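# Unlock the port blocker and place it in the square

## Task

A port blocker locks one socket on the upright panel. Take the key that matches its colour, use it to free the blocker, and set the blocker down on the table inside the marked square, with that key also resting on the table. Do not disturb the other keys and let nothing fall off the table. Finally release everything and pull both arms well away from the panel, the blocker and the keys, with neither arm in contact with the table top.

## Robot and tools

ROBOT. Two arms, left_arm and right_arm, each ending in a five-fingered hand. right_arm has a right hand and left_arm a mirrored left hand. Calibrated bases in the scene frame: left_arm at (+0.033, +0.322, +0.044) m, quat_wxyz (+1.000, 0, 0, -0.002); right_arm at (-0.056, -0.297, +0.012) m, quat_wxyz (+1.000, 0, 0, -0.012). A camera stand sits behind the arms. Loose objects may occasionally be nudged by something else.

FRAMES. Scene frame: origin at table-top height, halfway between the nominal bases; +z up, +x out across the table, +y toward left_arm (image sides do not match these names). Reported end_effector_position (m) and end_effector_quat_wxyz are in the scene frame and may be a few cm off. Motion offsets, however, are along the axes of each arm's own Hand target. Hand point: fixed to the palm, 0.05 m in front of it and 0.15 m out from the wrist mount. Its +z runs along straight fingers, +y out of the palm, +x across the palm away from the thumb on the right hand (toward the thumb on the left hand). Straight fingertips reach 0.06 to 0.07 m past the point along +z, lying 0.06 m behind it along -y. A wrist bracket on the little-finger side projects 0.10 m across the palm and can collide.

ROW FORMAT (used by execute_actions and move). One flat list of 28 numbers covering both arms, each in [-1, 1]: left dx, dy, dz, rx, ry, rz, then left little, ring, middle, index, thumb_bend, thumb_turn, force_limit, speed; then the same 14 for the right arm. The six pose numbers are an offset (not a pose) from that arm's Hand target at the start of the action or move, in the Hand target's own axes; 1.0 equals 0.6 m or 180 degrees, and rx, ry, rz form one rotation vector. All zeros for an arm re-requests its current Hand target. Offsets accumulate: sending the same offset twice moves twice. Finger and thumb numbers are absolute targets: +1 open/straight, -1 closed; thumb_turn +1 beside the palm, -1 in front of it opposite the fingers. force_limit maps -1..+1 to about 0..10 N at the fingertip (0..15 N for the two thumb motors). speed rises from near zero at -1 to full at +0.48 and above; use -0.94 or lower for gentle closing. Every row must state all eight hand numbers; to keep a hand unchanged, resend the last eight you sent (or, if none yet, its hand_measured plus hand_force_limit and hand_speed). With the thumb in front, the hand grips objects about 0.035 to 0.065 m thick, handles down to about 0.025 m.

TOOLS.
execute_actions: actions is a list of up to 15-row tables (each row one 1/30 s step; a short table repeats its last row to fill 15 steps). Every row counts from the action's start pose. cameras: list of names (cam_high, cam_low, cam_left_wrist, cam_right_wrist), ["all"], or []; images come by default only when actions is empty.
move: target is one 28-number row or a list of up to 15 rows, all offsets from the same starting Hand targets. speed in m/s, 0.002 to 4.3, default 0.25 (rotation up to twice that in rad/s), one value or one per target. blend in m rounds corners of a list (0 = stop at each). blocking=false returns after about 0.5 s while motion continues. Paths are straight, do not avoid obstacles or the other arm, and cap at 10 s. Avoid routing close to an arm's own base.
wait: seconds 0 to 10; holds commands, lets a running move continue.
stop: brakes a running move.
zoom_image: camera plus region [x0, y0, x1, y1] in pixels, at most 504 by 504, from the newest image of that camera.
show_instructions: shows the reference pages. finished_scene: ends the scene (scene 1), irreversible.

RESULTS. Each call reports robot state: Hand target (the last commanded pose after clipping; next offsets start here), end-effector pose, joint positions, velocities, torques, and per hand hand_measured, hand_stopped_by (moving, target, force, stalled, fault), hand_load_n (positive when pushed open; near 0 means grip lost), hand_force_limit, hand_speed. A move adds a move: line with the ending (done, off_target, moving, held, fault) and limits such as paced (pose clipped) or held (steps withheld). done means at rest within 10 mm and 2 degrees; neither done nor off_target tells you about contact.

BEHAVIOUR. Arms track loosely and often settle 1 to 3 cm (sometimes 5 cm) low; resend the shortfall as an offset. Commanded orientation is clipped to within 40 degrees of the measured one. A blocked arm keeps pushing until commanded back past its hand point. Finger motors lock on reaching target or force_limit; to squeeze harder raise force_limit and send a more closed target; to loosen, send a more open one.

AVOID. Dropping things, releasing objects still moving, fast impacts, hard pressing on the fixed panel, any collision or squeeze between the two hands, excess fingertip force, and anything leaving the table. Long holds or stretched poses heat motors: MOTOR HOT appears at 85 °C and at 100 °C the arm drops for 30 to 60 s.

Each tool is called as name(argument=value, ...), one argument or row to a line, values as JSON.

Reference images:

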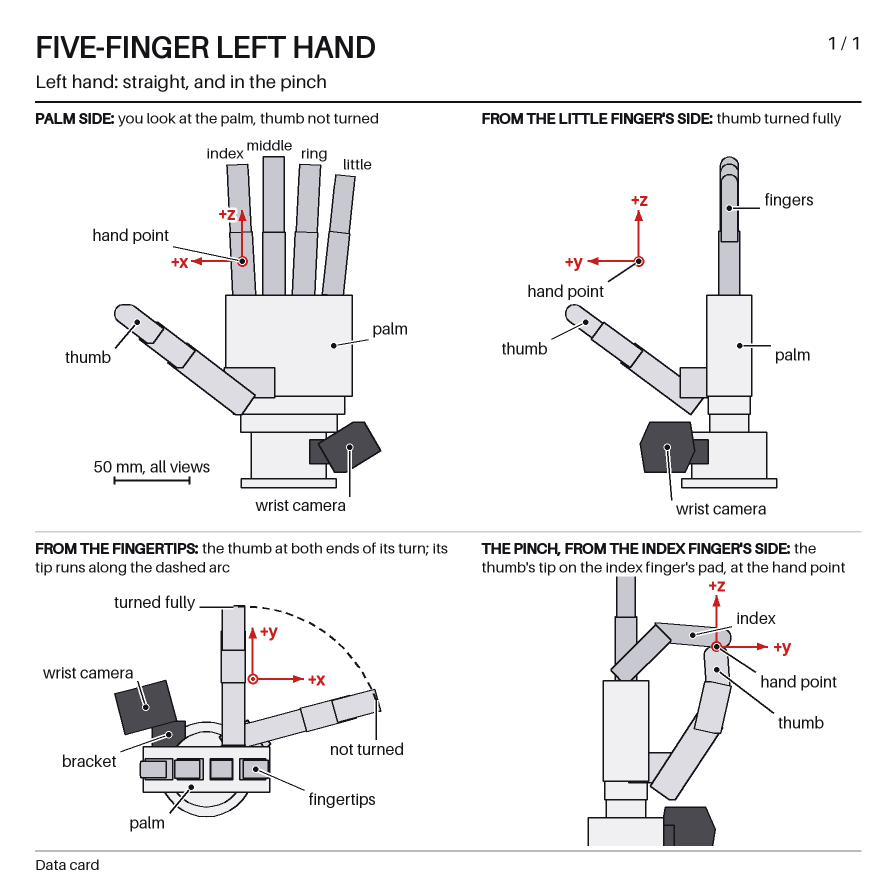

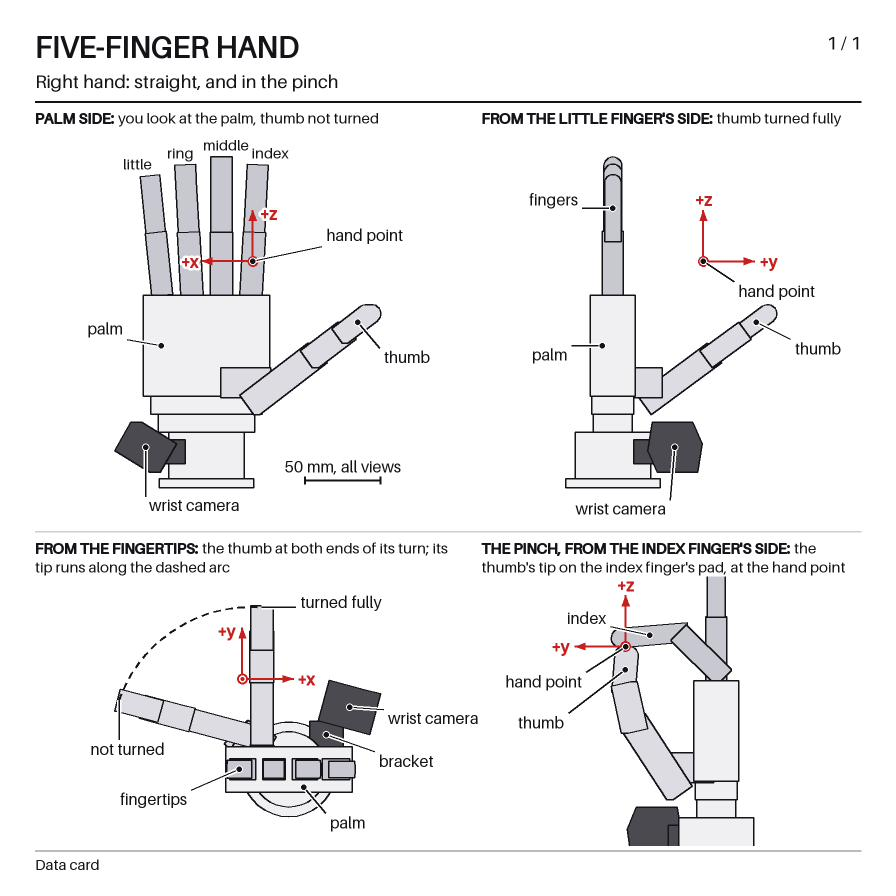

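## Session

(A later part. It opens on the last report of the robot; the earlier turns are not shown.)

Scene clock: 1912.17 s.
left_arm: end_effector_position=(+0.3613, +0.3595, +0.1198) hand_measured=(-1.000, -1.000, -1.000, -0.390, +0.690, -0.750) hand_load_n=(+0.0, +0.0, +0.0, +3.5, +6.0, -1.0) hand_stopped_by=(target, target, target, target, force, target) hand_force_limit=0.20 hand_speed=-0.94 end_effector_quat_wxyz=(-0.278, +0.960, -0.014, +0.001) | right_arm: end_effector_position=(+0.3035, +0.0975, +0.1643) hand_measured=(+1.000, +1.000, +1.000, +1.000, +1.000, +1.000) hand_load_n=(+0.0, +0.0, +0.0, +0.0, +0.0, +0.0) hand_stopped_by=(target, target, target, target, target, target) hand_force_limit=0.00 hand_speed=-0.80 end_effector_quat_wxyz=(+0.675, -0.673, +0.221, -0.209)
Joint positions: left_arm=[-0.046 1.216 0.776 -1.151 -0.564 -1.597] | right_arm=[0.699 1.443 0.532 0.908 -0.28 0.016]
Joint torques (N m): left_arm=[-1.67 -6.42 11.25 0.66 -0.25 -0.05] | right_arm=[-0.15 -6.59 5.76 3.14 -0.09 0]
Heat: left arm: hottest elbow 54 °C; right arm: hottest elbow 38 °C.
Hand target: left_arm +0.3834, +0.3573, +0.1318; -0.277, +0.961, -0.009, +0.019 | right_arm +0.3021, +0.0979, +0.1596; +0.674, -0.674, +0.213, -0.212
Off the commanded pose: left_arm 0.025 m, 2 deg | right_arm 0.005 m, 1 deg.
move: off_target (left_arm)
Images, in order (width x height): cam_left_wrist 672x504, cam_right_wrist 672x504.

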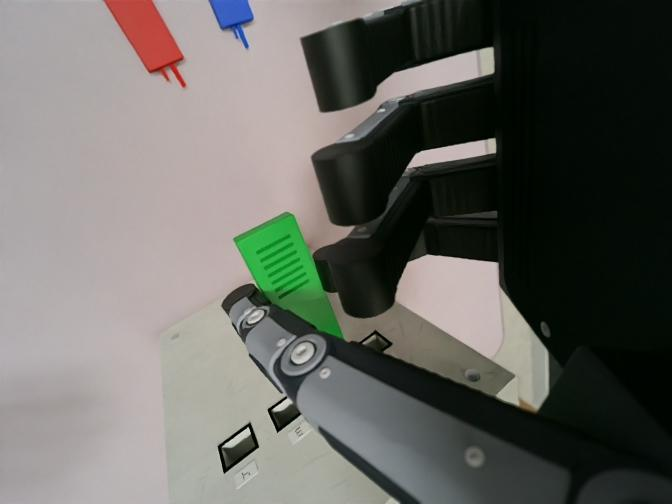

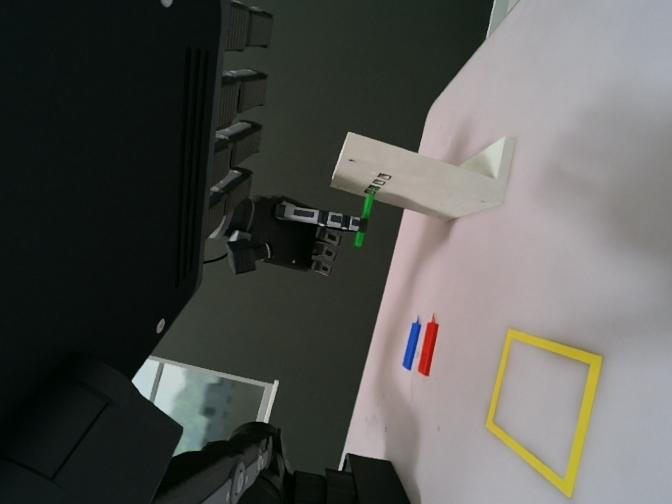

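move(
  target=[0.0083,0,0,0,0,0,-1,-1,-1,-0.39,0.4,-0.75,0.2,-0.94,0,0,0,0,0,0,1,1,1,1,1,1,0,-0.8],
  cameras=["cam_left_wrist", "cam_right_wrist"],
  speed=0.02,
)

zoom_image(
  camera="cam_right_wrist",
  region=[350, 165, 400, 215],
)

zoom_image(
  camera="cam_left_wrist",
  region=[220, 200, 360, 350],
)

Scene clock: 1960.13 s.
left_arm: end_effector_position=(+0.3619, +0.3594, +0.1169) hand_measured=(-1.000, -1.000, -1.000, -0.390, +0.690, -0.750) hand_load_n=(+0.0, +0.5, +0.0, +3.5, +6.0, -3.0) hand_stopped_by=(target, target, target, target, force, target) hand_force_limit=0.20 hand_speed=-0.94 end_effector_quat_wxyz=(-0.279, +0.960, -0.016, -0.004) | right_arm: end_effector_position=(+0.3035, +0.0975, +0.1643) hand_measured=(+1.000, +1.000, +1.000, +1.000, +1.000, +1.000) hand_load_n=(+0.0, +0.0, +0.0, +0.0, +0.0, +0.0) hand_stopped_by=(target, target, target, target, target, target) hand_force_limit=0.00 hand_speed=-0.80 end_effector_quat_wxyz=(+0.675, -0.673, +0.221, -0.209)
Joint positions: left_arm=[-0.046 1.229 0.779 -1.151 -0.564 -1.596] | right_arm=[0.699 1.443 0.532 0.908 -0.28 0.016]
Joint torques (N m): left_arm=[-1.67 -6.71 11.88 0.72 -0.26 -0.05] | right_arm=[-0.15 -6.59 5.76 3.15 -0.1 -0.01]
Heat: left arm: hottest elbow 57 °C; right arm: hottest elbow 37 °C.
Hand target: left_arm +0.3884, +0.3572, +0.1319; -0.277, +0.961, -0.010, +0.019 | right_arm +0.3021, +0.0979, +0.1596; +0.674, -0.674, +0.213, -0.212
Off the commanded pose: left_arm 0.031 m, 3 deg | right_arm 0.005 m, 1 deg.
move: off_target (left_arm)
Images, in order (width x height): cam_left_wrist 672x504, cam_right_wrist 672x504.

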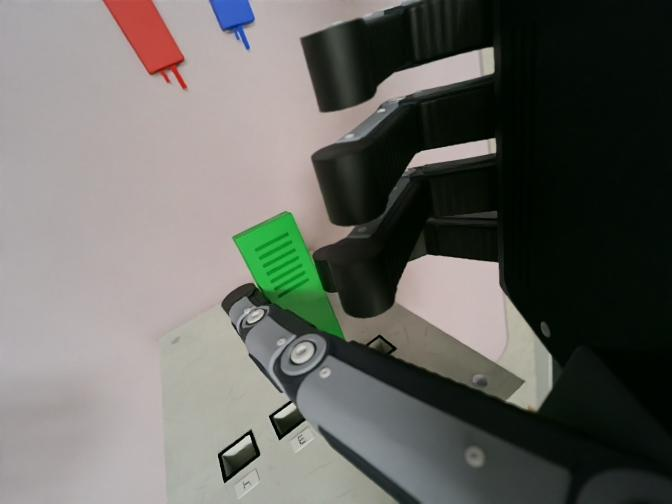

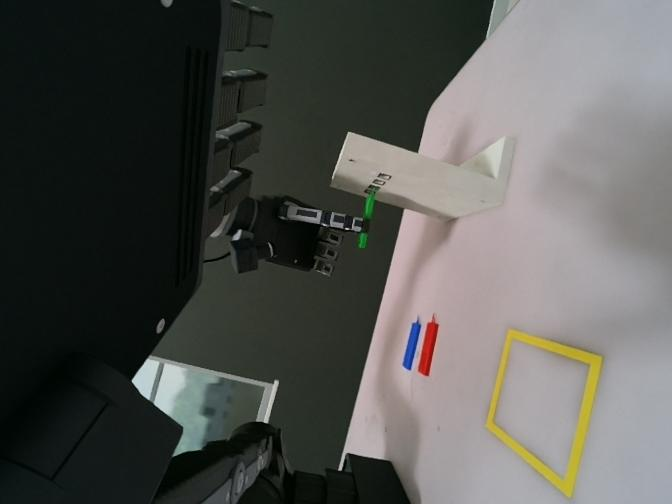

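Scaled by 10.080 from the camera's 672x504 image, which has a finer 960x720 frame.

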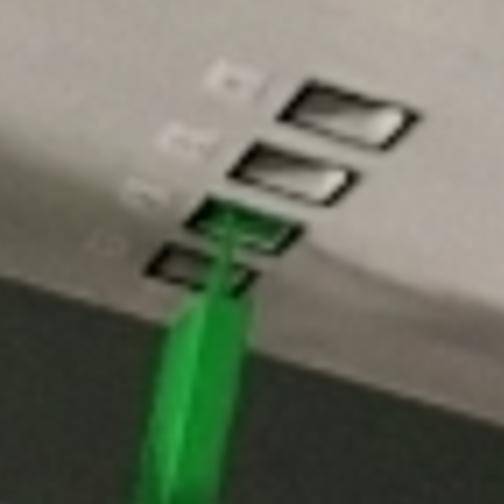

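Scaled by 3.360 from the camera's 672x504 image, which has a finer 960x720 frame.

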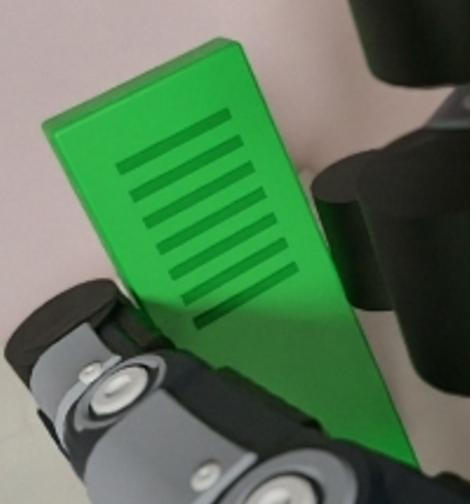

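execute_actions(
  actions=[],
  cameras=["cam_left_wrist","cam_right_wrist"],
)

zoom_image(
  camera="cam_right_wrist",
  region=[345, 165, 405, 225],
)

zoom_image(
  camera="cam_left_wrist",
  region=[220, 200, 360, 350],
)

Scene clock: 1998.03 s.
left_arm: end_effector_position=(+0.3619, +0.3594, +0.1169) hand_measured=(-1.000, -1.000, -1.000, -0.390, +0.690, -0.750) hand_load_n=(+0.0, +0.0, +0.0, +3.5, +6.0, -3.0) hand_stopped_by=(target, target, target, target, force, target) hand_force_limit=0.20 hand_speed=-0.94 end_effector_quat_wxyz=(-0.279, +0.960, -0.016, -0.004) | right_arm: end_effector_position=(+0.3035, +0.0975, +0.1643) hand_measured=(+1.000, +1.000, +1.000, +1.000, +1.000, +1.000) hand_load_n=(+0.0, +0.0, +0.0, +0.0, +0.0, -0.5) hand_stopped_by=(target, target, target, target, target, target) hand_force_limit=0.00 hand_speed=-0.80 end_effector_quat_wxyz=(+0.675, -0.673, +0.221, -0.209)
Joint positions: left_arm=[-0.046 1.229 0.779 -1.151 -0.564 -1.596] | right_arm=[0.699 1.443 0.532 0.908 -0.28 0.016]
Joint velocities: within noise
Joint torques (N m): left_arm=[-1.55 -6.48 11.93 0.69 -0.26 -0.06] | right_arm=[-0.15 -6.59 5.75 3.15 -0.09 0]
Heat: left arm: hottest elbow 62 °C; right arm: hottest elbow 37 °C.
Hand target: left_arm +0.3884, +0.3572, +0.1319; -0.277, +0.961, -0.009, +0.019 | right_arm +0.3021, +0.0979, +0.1596; +0.674, -0.674, +0.213, -0.212
Off the commanded pose: left_arm 0.031 m, 3 deg | right_arm 0.005 m, 1 deg.
Images, in order (width x height): cam_left_wrist 672x504, cam_right_wrist 672x504.

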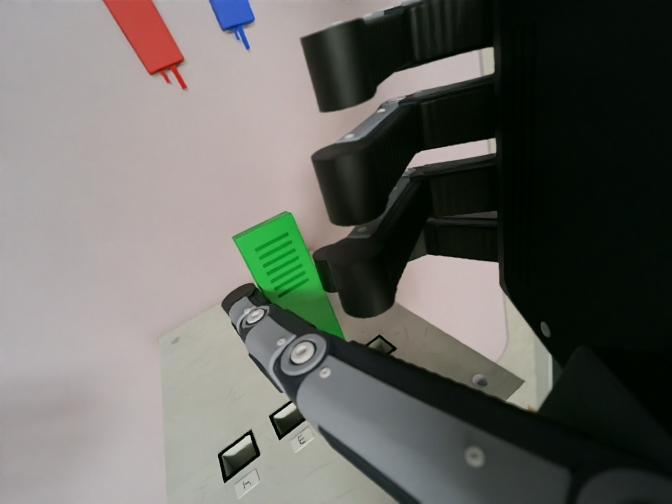

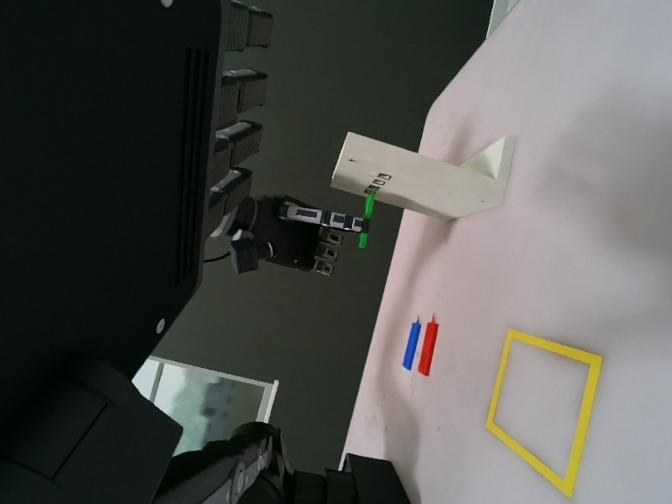

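Scaled by 8.400 from the camera's 672x504 image, which has a finer 960x720 frame.

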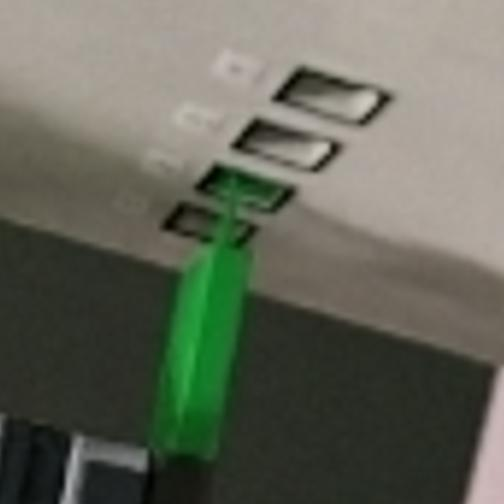

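Scaled by 3.360 from the camera's 672x504 image, which has a finer 960x720 frame.

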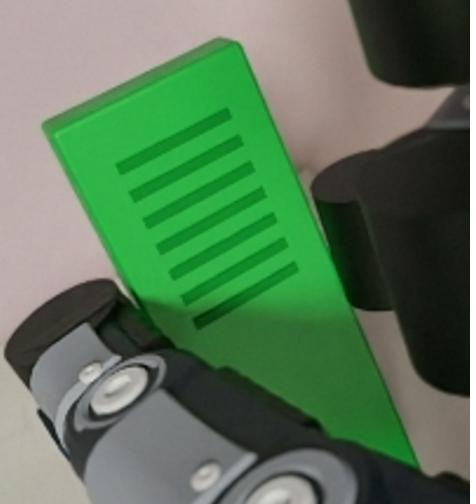

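zoom_image(
  camera="cam_right_wrist",
  region=[358, 178, 388, 208],
)

Scaled by 16.800 from the camera's 672x504 image, which has a finer 960x720 frame.

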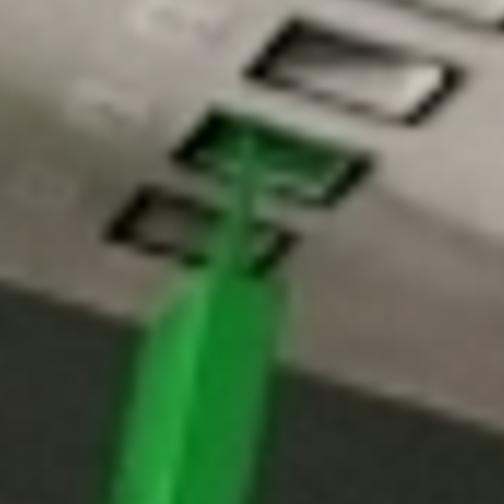

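execute_actions(
  actions=[],
  cameras=["all"],
)

Scene clock: 2018.53 s.
left_arm: end_effector_position=(+0.3619, +0.3594, +0.1169) hand_measured=(-1.000, -1.000, -1.000, -0.390, +0.690, -0.750) hand_load_n=(+0.0, +0.0, +0.0, +3.0, +6.0, -3.0) hand_stopped_by=(target, target, target, target, force, target) hand_force_limit=0.20 hand_speed=-0.94 end_effector_quat_wxyz=(-0.279, +0.960, -0.016, -0.004) | right_arm: end_effector_position=(+0.3035, +0.0975, +0.1643) hand_measured=(+1.000, +1.000, +1.000, +1.000, +1.000, +1.000) hand_load_n=(+0.0, -0.5, +0.0, +0.0, +0.0, +0.0) hand_stopped_by=(target, target, target, target, target, target) hand_force_limit=0.00 hand_speed=-0.80 end_effector_quat_wxyz=(+0.675, -0.673, +0.221, -0.209)
Joint positions: left_arm=[-0.046 1.229 0.779 -1.151 -0.564 -1.596] | right_arm=[0.699 1.443 0.532 0.908 -0.28 0.016]
Joint velocities: within noise
Joint torques (N m): left_arm=[-1.61 -6.59 11.85 0.72 -0.26 -0.06] | right_arm=[-0.21 -6.59 5.76 3.15 -0.09 -0.01]
Heat: left arm: hottest elbow 63 °C; right arm: hottest elbow 37 °C.
Hand target: left_arm +0.3884, +0.3572, +0.1319; -0.277, +0.961, -0.009, +0.019 | right_arm +0.3021, +0.0979, +0.1596; +0.674, -0.674, +0.213, -0.212
Off the commanded pose: left_arm 0.031 m, 3 deg | right_arm 0.005 m, 1 deg.

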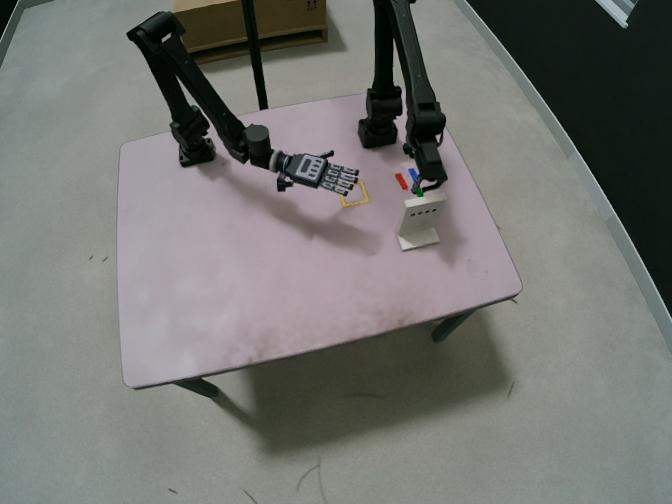

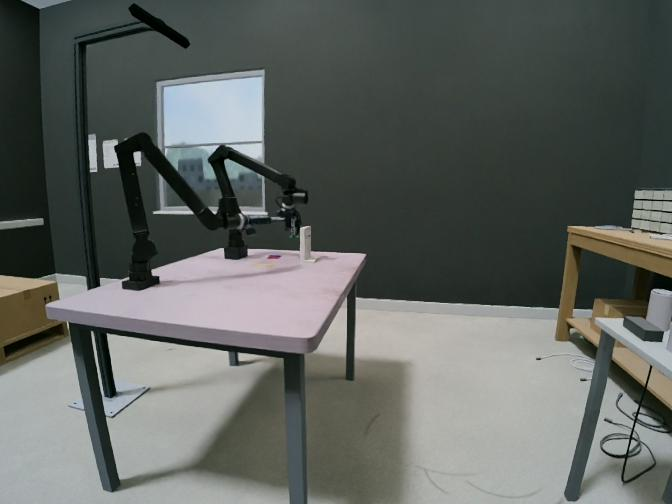

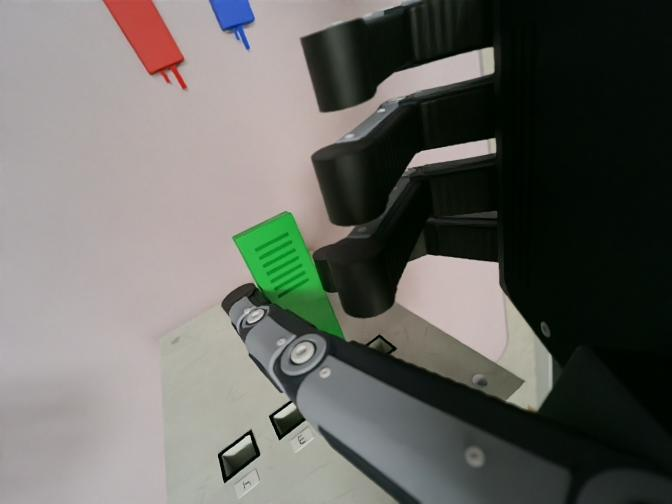

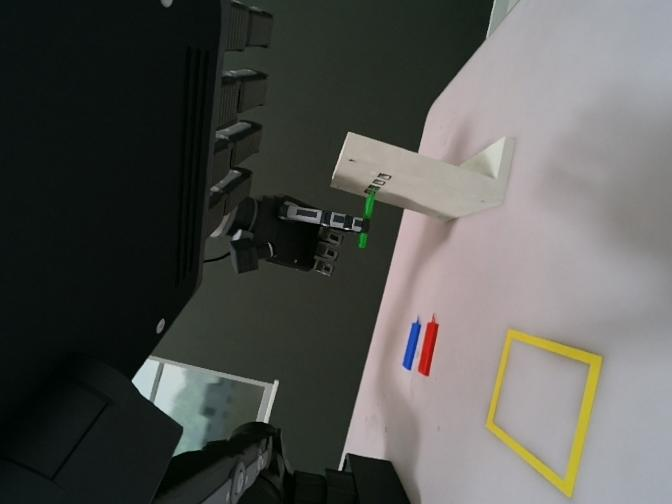

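zoom_image(
  camera="cam_high",
  region=[385, 165, 465, 255],
)

zoom_image(
  camera="cam_low",
  region=[265, 180, 335, 270],
)

Scaled by 5.600 from the camera's 672x504 image, which has a finer 960x720 frame.

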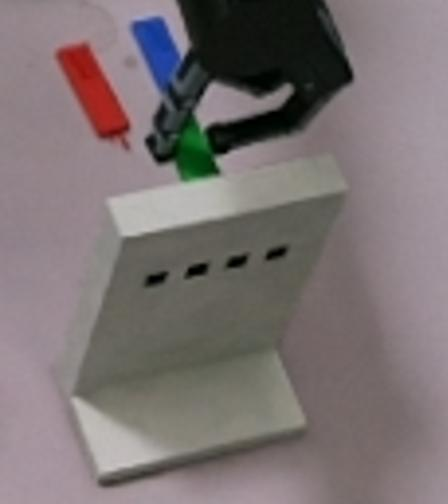

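Scaled by 5.600 from the camera's 672x504 image, which has a finer 960x720 frame.

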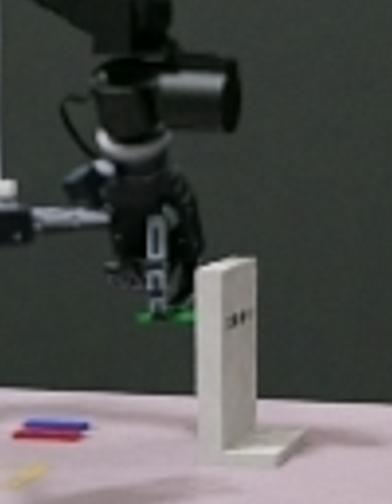

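move(
  target=[-0.0158,0,0,-0.0005,-0.0136,0.0086,-1,-1,-1,-0.39,0.4,-0.75,0.2,-0.94,0,0,0,0,0,0,1,1,1,1,1,1,0,-0.8],
  speed=0.03,
  cameras=["cam_left_wrist","cam_right_wrist"],
)

zoom_image(
  camera="cam_right_wrist",
  region=[358, 178, 388, 208],
)

zoom_image(
  camera="cam_right_wrist",
  region=[345, 165, 405, 265],
)

zoom_image(
  camera="cam_left_wrist",
  region=[220, 200, 360, 350],
)

Scene clock: 2117.37 s.
left_arm: end_effector_position=(+0.3616, +0.3591, +0.1205) hand_measured=(-1.000, -1.000, -1.000, -0.390, +0.690, -0.750) hand_load_n=(+0.0, +0.0, +0.0, +3.5, +6.0, -1.5) hand_stopped_by=(target, target, target, target, force, target) hand_force_limit=0.20 hand_speed=-0.94 end_effector_quat_wxyz=(-0.278, +0.960, -0.019, -0.015) | right_arm: end_effector_position=(+0.3035, +0.0975, +0.1643) hand_measured=(+1.000, +1.000, +1.000, +1.000, +1.000, +1.000) hand_load_n=(+0.0, +0.0, +0.0, +0.0, +0.0, +0.0) hand_stopped_by=(target, target, target, target, target, target) hand_force_limit=0.00 hand_speed=-0.80 end_effector_quat_wxyz=(+0.675, -0.673, +0.221, -0.209)
Joint positions: left_arm=[-0.046 1.24 0.8 -1.183 -0.563 -1.596] | right_arm=[0.699 1.443 0.532 0.908 -0.28 0.016]
Joint torques (N m): left_arm=[-1.38 -6.59 11.23 -0.05 -0.23 -0.04] | right_arm=[-0.21 -6.59 5.75 3.15 -0.1 -0.01]
Heat: left arm: hottest elbow 65 °C; right arm: hottest elbow 37 °C.
Hand target: left_arm +0.3789, +0.3575, +0.1316; -0.277, +0.961, -0.017, -0.005 | right_arm +0.3021, +0.0979, +0.1596; +0.674, -0.674, +0.213, -0.212
Off the commanded pose: left_arm 0.021 m, 1 deg | right_arm 0.005 m, 1 deg.
move: off_target (left_arm)
Images, in order (width x height): cam_left_wrist 672x504, cam_right_wrist 672x504.

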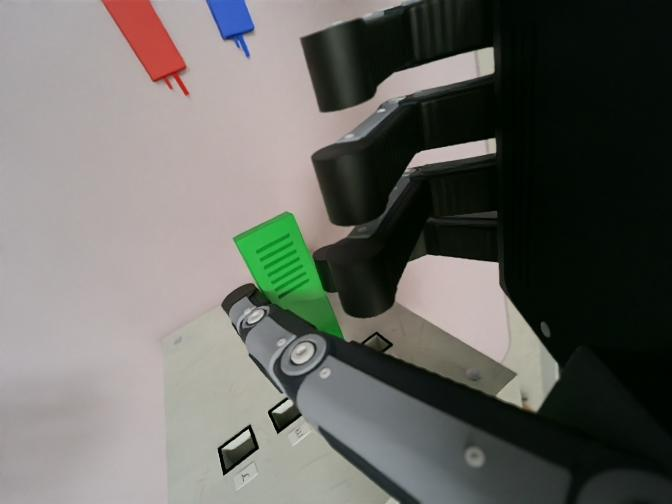

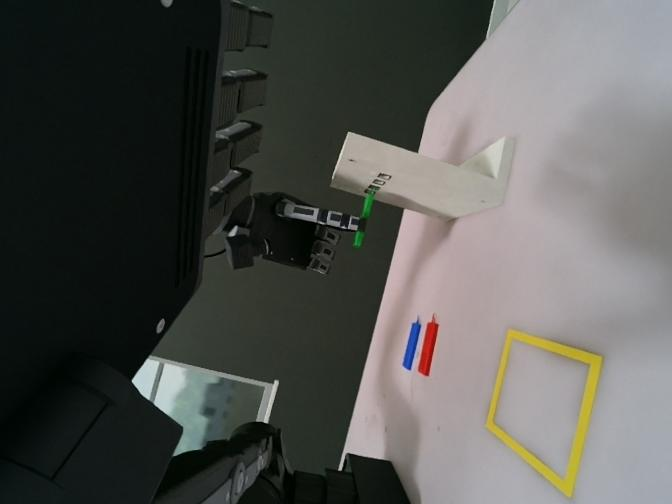

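Scaled by 16.800 from the camera's 672x504 image, which has a finer 960x720 frame.

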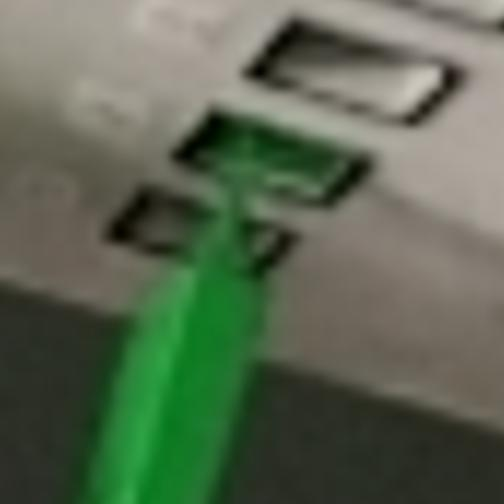

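Scaled by 5.040 from the camera's 672x504 image, which has a finer 960x720 frame.

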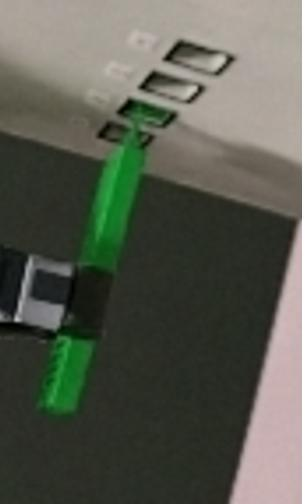

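Scaled by 3.360 from the camera's 672x504 image, which has a finer 960x720 frame.

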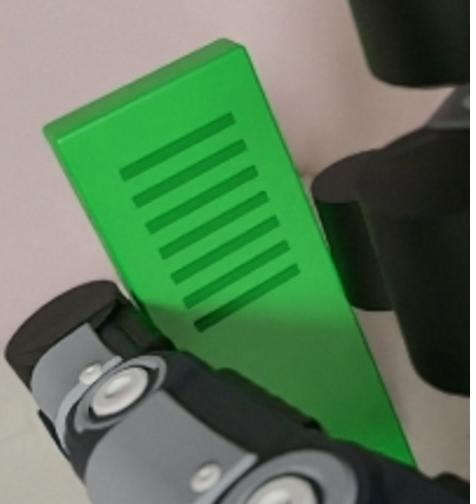

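zoom_image(
  camera="cam_right_wrist",
  region=[346, 224, 376, 254],
)

zoom_image(
  camera="cam_right_wrist",
  region=[362, 182, 382, 202],
)

Scaled by 16.800 from the camera's 672x504 image, which has a finer 960x720 frame.

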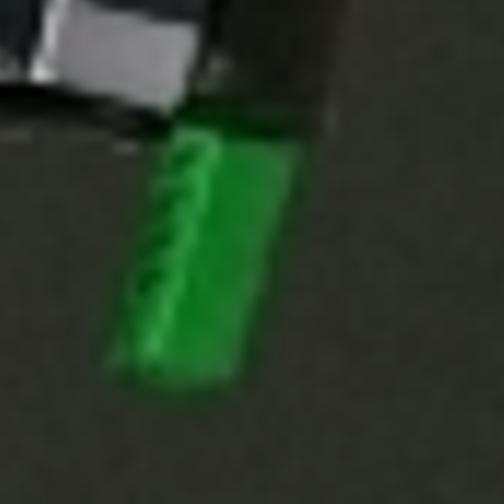

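Scaled by 25.200 from the camera's 672x504 image, which has a finer 960x720 frame.

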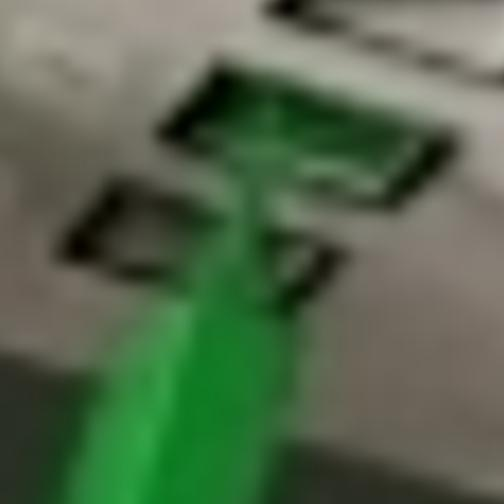

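zoom_image(
  camera="cam_right_wrist",
  region=[325, 120, 525, 230],
)

Scaled by 2.520 from the camera's 672x504 image, which has a finer 960x720 frame.

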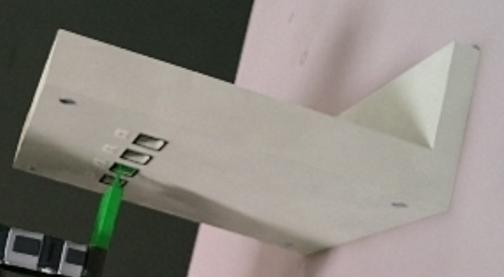

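move(
  target=[-0.0067,0.0011,0.0014,0.0003,0.0094,-0.0059,-1,-1,-1,-0.39,0.4,-0.75,0.2,-0.94,-0.159,0.006,0.025,0,0.2167,0,1,1,1,1,1,1,0,-0.8],
  speed=0.12,
  cameras=["cam_left_wrist","cam_right_wrist"],
)

Scene clock: 2240.90 s.
left_arm: end_effector_position=(+0.3622, +0.3591, +0.1219) hand_measured=(-1.000, -1.000, -1.000, -0.390, +0.690, -0.750) hand_load_n=(+0.0, +0.0, +0.0, +3.5, +6.0, -2.5) hand_stopped_by=(target, target, target, target, force, target) hand_force_limit=0.20 hand_speed=-0.94 end_effector_quat_wxyz=(-0.278, +0.960, -0.018, -0.012) | right_arm: end_effector_position=(+0.2302, +0.1501, +0.1458) hand_measured=(+1.000, +1.000, +1.000, +1.000, +1.000, +1.000) hand_load_n=(+0.0, +0.0, +0.0, +0.0, +0.0, +0.0) hand_stopped_by=(target, target, target, target, target, target) hand_force_limit=0.00 hand_speed=-0.80 end_effector_quat_wxyz=(+0.557, -0.571, +0.427, -0.426)
Joint positions: left_arm=[-0.046 1.236 0.8 -1.182 -0.563 -1.596] | right_arm=[1.308 1.555 0.609 0.914 1.008 0.016]
Joint torques (N m): left_arm=[-1.61 -8.76 8.54 1.24 -0.27 -0.06] | right_arm=[0.03 -7.53 8.5 2.21 0.18 0.01]
Heat: left arm: hottest elbow 68 °C; right arm: hottest elbow 37 °C.
Hand target: left_arm +0.3750, +0.3575, +0.1307; -0.277, +0.961, -0.012, +0.011 | right_arm +0.2326, +0.1649, +0.1559; +0.564, -0.565, +0.426, -0.426
Off the commanded pose: left_arm 0.015 m, 3 deg | right_arm 0.018 m, 1 deg.
move: off_target (left_arm, right_arm)
Images, in order (width x height): cam_left_wrist 672x504, cam_right_wrist 672x504.

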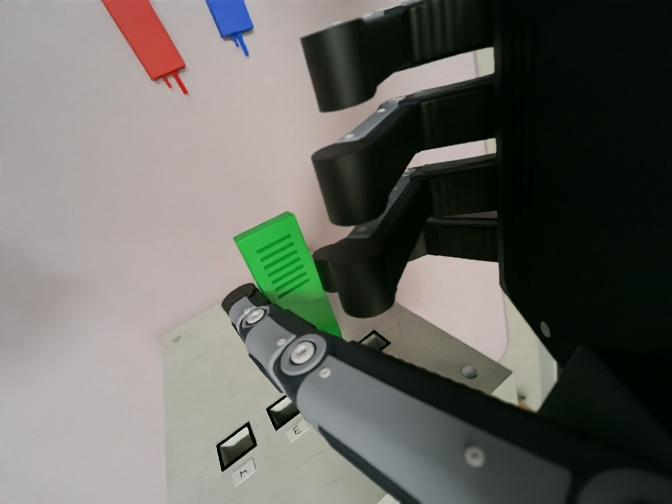

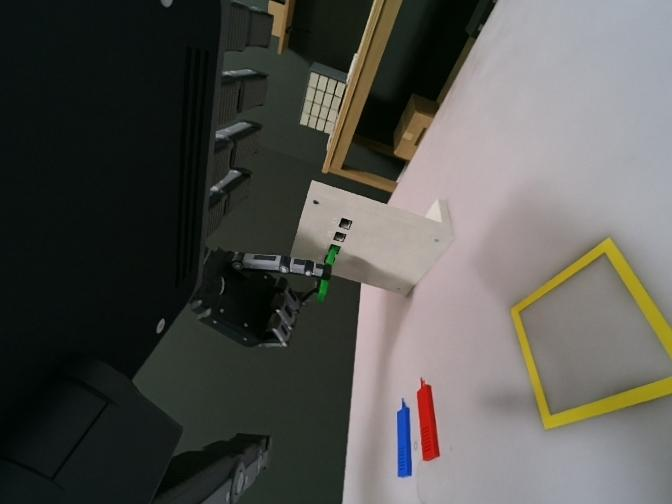

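zoom_image(
  camera="cam_right_wrist",
  region=[315, 230, 355, 270],
)

zoom_image(
  camera="cam_right_wrist",
  region=[305, 205, 365, 305],
)

Scaled by 12.600 from the camera's 672x504 image, which has a finer 960x720 frame.

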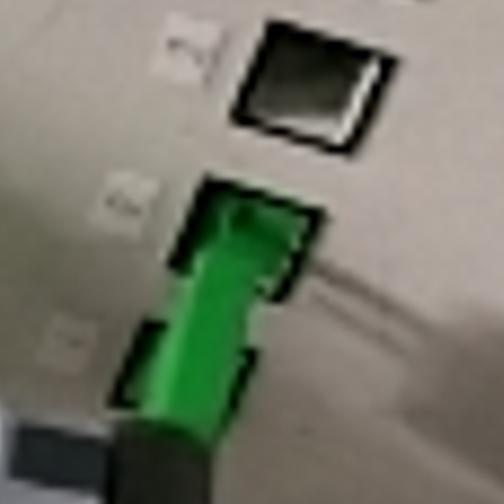

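Scaled by 5.040 from the camera's 672x504 image, which has a finer 960x720 frame.

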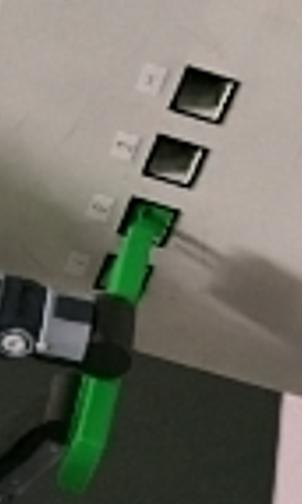

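zoom_image(
  camera="cam_right_wrist",
  region=[324, 240, 344, 260],
)

Scaled by 25.200 from the camera's 672x504 image, which has a finer 960x720 frame.

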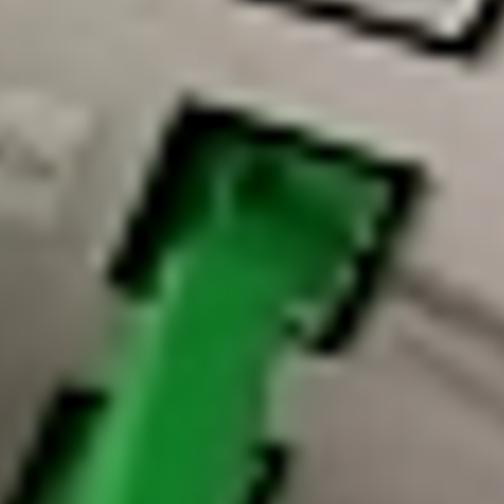

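move(
  target=[-0.03,0,0,0,0,0,-1,-1,-1,-0.39,0.4,-0.75,0.2,-0.94,0,0,0,0,0,0,1,1,1,1,1,1,0,-0.8],
  speed=0.04,
  cameras=["cam_left_wrist","cam_right_wrist"],
)

zoom_image(
  camera="cam_right_wrist",
  region=[318, 234, 348, 264],
)

zoom_image(
  camera="cam_right_wrist",
  region=[305, 205, 365, 305],
)

Scene clock: 2273.23 s.
left_arm: end_effector_position=(+0.3584, +0.3593, +0.1314) hand_measured=(-1.000, -1.000, -1.000, -0.390, +0.690, -0.750) hand_load_n=(+0.0, +0.5, +0.5, +3.0, +5.5, -0.5) hand_stopped_by=(target, target, target, target, force, target) hand_force_limit=0.20 hand_speed=-0.94 end_effector_quat_wxyz=(-0.278, +0.961, -0.013, +0.006) | right_arm: end_effector_position=(+0.2302, +0.1501, +0.1458) hand_measured=(+1.000, +1.000, +1.000, +1.000, +1.000, +1.000) hand_load_n=(+0.0, +0.0, +0.0, +0.0, +0.0, +0.0) hand_stopped_by=(target, target, target, target, target, target) hand_force_limit=0.00 hand_speed=-0.80 end_effector_quat_wxyz=(+0.557, -0.571, +0.427, -0.426)
Joint positions: left_arm=[-0.046 1.184 0.783 -1.179 -0.563 -1.596] | right_arm=[1.308 1.555 0.609 0.914 1.008 0.016]
Joint torques (N m): left_arm=[-1.79 -8.12 6.76 0.76 -0.28 -0.07] | right_arm=[0.03 -7.53 8.5 2.21 0.17 0.01]
Heat: left arm: hottest elbow 62 °C; right arm: hottest elbow 38 °C.
Hand target: left_arm +0.3569, +0.3580, +0.1304; -0.277, +0.961, -0.012, +0.011 | right_arm +0.2326, +0.1649, +0.1560; +0.564, -0.565, +0.426, -0.426
Off the commanded pose: left_arm 0.002 m, 1 deg | right_arm 0.018 m, 1 deg.
move: off_target (right_arm)
Images, in order (width x height): cam_left_wrist 672x504, cam_right_wrist 672x504.

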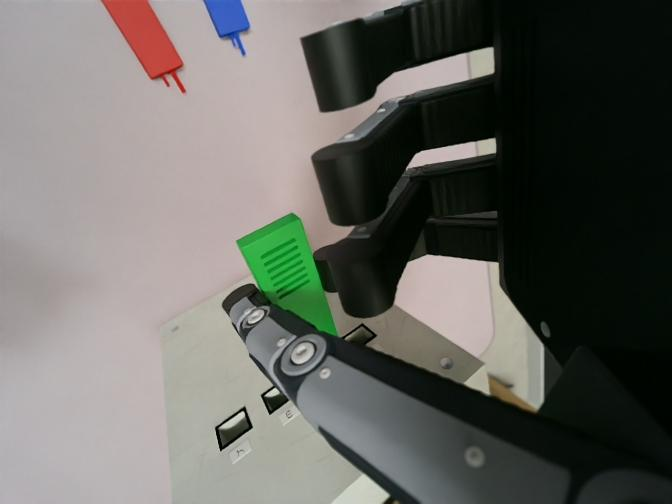

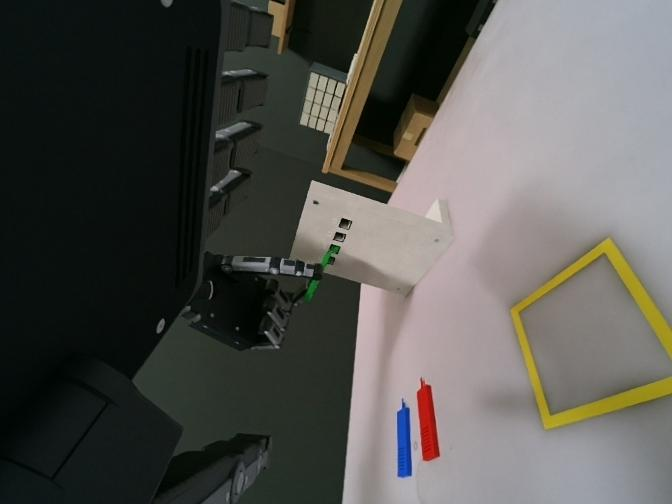

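Scaled by 16.800 from the camera's 672x504 image, which has a finer 960x720 frame.

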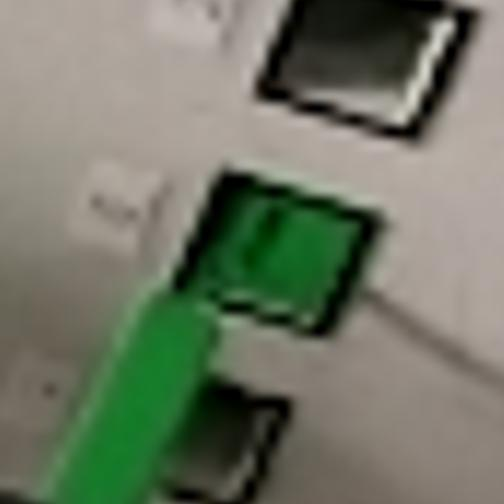

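Scaled by 5.040 from the camera's 672x504 image, which has a finer 960x720 frame.

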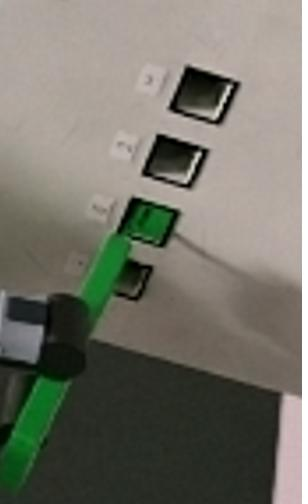

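zoom_image(
  camera="cam_right_wrist",
  region=[326, 242, 342, 258],
)

Scaled by 31.500 from the camera's 672x504 image, which has a finer 960x720 frame.

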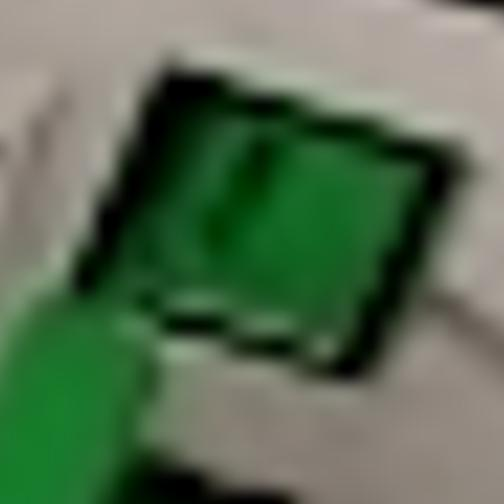

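move(
  target=[-0.0053,0.0107,0.0168,0,0,0,-1,-1,-1,-0.39,0.4,-0.75,0.2,-0.94,0,0,0,0,0,0,1,1,1,1,1,1,0,-0.8],
  speed=0.04,
  cameras=["cam_right_wrist"],
)

zoom_image(
  camera="cam_right_wrist",
  region=[318, 234, 348, 264],
)

Scene clock: 2293.27 s.
left_arm: end_effector_position=(+0.3552, +0.3594, +0.1214) hand_measured=(-1.000, -1.000, -1.000, -0.390, +0.690, -0.750) hand_load_n=(+0.0, +0.0, +0.0, +3.0, +5.5, -0.5) hand_stopped_by=(target, target, target, target, force, target) hand_force_limit=0.20 hand_speed=-0.94 end_effector_quat_wxyz=(-0.277, +0.961, -0.012, +0.009) | right_arm: end_effector_position=(+0.2302, +0.1501, +0.1458) hand_measured=(+1.000, +1.000, +1.000, +1.000, +1.000, +1.000) hand_load_n=(+0.0, +0.0, +0.0, +0.0, +0.0, +0.0) hand_stopped_by=(target, target, target, target, target, target) hand_force_limit=0.00 hand_speed=-0.80 end_effector_quat_wxyz=(+0.557, -0.571, +0.427, -0.426)
Joint positions: left_arm=[-0.046 1.184 0.754 -1.145 -0.563 -1.596] | right_arm=[1.308 1.555 0.609 0.914 1.008 0.016]
Joint torques (N m): left_arm=[-1.85 -7.53 6.68 0.8 -0.29 -0.08] | right_arm=[0.03 -7.59 8.5 2.22 0.16 0.01]
Heat: left arm: hottest elbow 58 °C; right arm: hottest elbow 38 °C.
Hand target: left_arm +0.3539, +0.3580, +0.1184; -0.277, +0.961, -0.012, +0.011 | right_arm +0.2326, +0.1649, +0.1560; +0.564, -0.565, +0.426, -0.426
Off the commanded pose: left_arm 0.004 m, 0 deg | right_arm 0.018 m, 1 deg.
move: off_target (right_arm)
Images, in order (width x height): cam_right_wrist 672x504.

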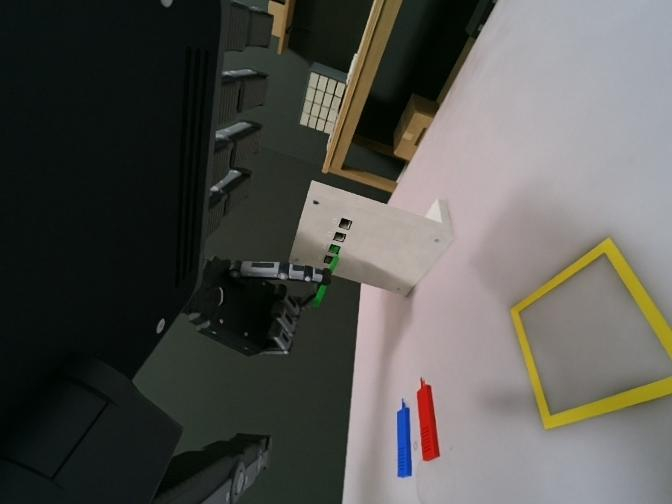

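Scaled by 16.800 from the camera's 672x504 image, which has a finer 960x720 frame.

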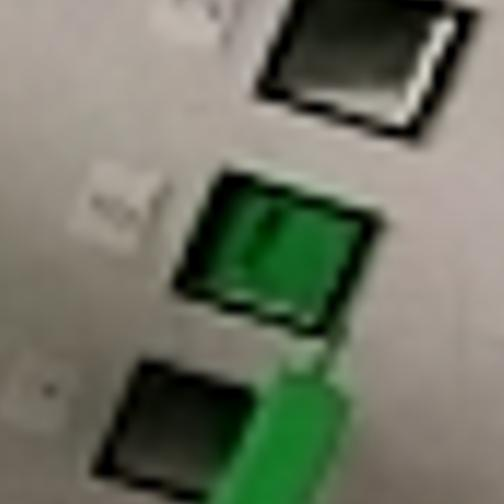

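zoom_image(
  camera="cam_right_wrist",
  region=[300, 240, 360, 310],
)

execute_actions(
  actions=[],
  cameras=["cam_left_wrist", "cam_low"],
)

zoom_image(
  camera="cam_low",
  region=[280, 210, 320, 250],
)

Scaled by 7.200 from the camera's 672x504 image, which has a finer 960x720 frame.

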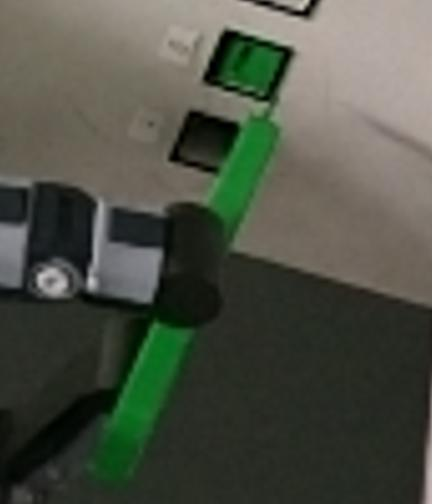

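Scene clock: 2324.93 s.
left_arm: end_effector_position=(+0.3553, +0.3594, +0.1214) hand_measured=(-1.000, -1.000, -1.000, -0.390, +0.690, -0.750) hand_load_n=(+0.0, +0.0, +0.0, +3.5, +5.5, -0.5) hand_stopped_by=(target, target, target, target, force, target) hand_force_limit=0.20 hand_speed=-0.94 end_effector_quat_wxyz=(-0.277, +0.961, -0.012, +0.009) | right_arm: end_effector_position=(+0.2302, +0.1501, +0.1458) hand_measured=(+1.000, +1.000, +1.000, +1.000, +1.000, +1.000) hand_load_n=(+0.0, +0.0, +0.0, +0.0, +0.0, -0.5) hand_stopped_by=(target, target, target, target, target, target) hand_force_limit=0.00 hand_speed=-0.80 end_effector_quat_wxyz=(+0.557, -0.571, +0.427, -0.426)
Joint positions: left_arm=[-0.046 1.184 0.754 -1.144 -0.563 -1.596] | right_arm=[1.308 1.555 0.609 0.914 1.008 0.016]
Joint velocities: within noise
Joint torques (N m): left_arm=[-1.67 -7.53 6.64 0.85 -0.29 -0.08] | right_arm=[0.03 -7.59 8.5 2.22 0.17 0.01]
Heat: left arm: hottest elbow 54 °C; right arm: hottest elbow 39 °C.
Hand target: left_arm +0.3540, +0.3580, +0.1184; -0.277, +0.961, -0.012, +0.011 | right_arm +0.2326, +0.1649, +0.1560; +0.564, -0.565, +0.426, -0.426
Off the commanded pose: left_arm 0.004 m, 0 deg | right_arm 0.018 m, 1 deg.
Images, in order (width x height): cam_low 672x504, cam_left_wrist 672x504.

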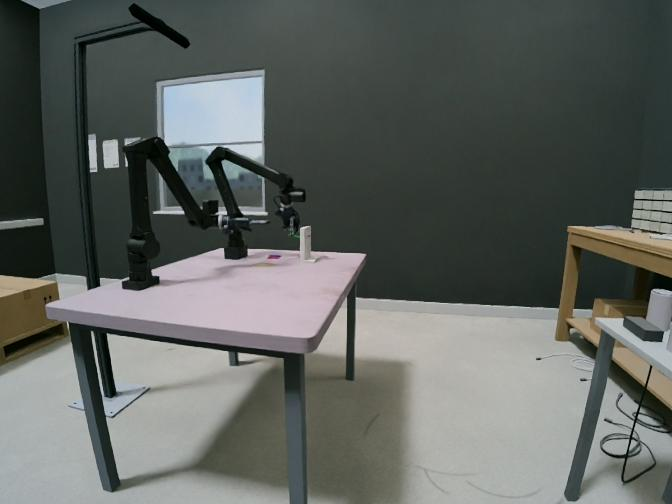

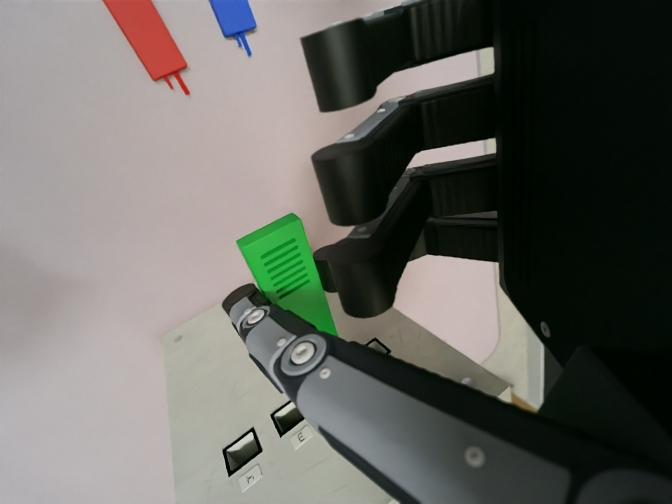

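Scaled by 12.600 from the camera's 672x504 image, which has a finer 960x720 frame.

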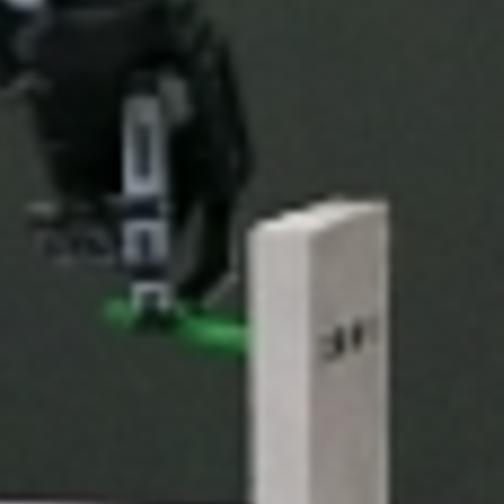

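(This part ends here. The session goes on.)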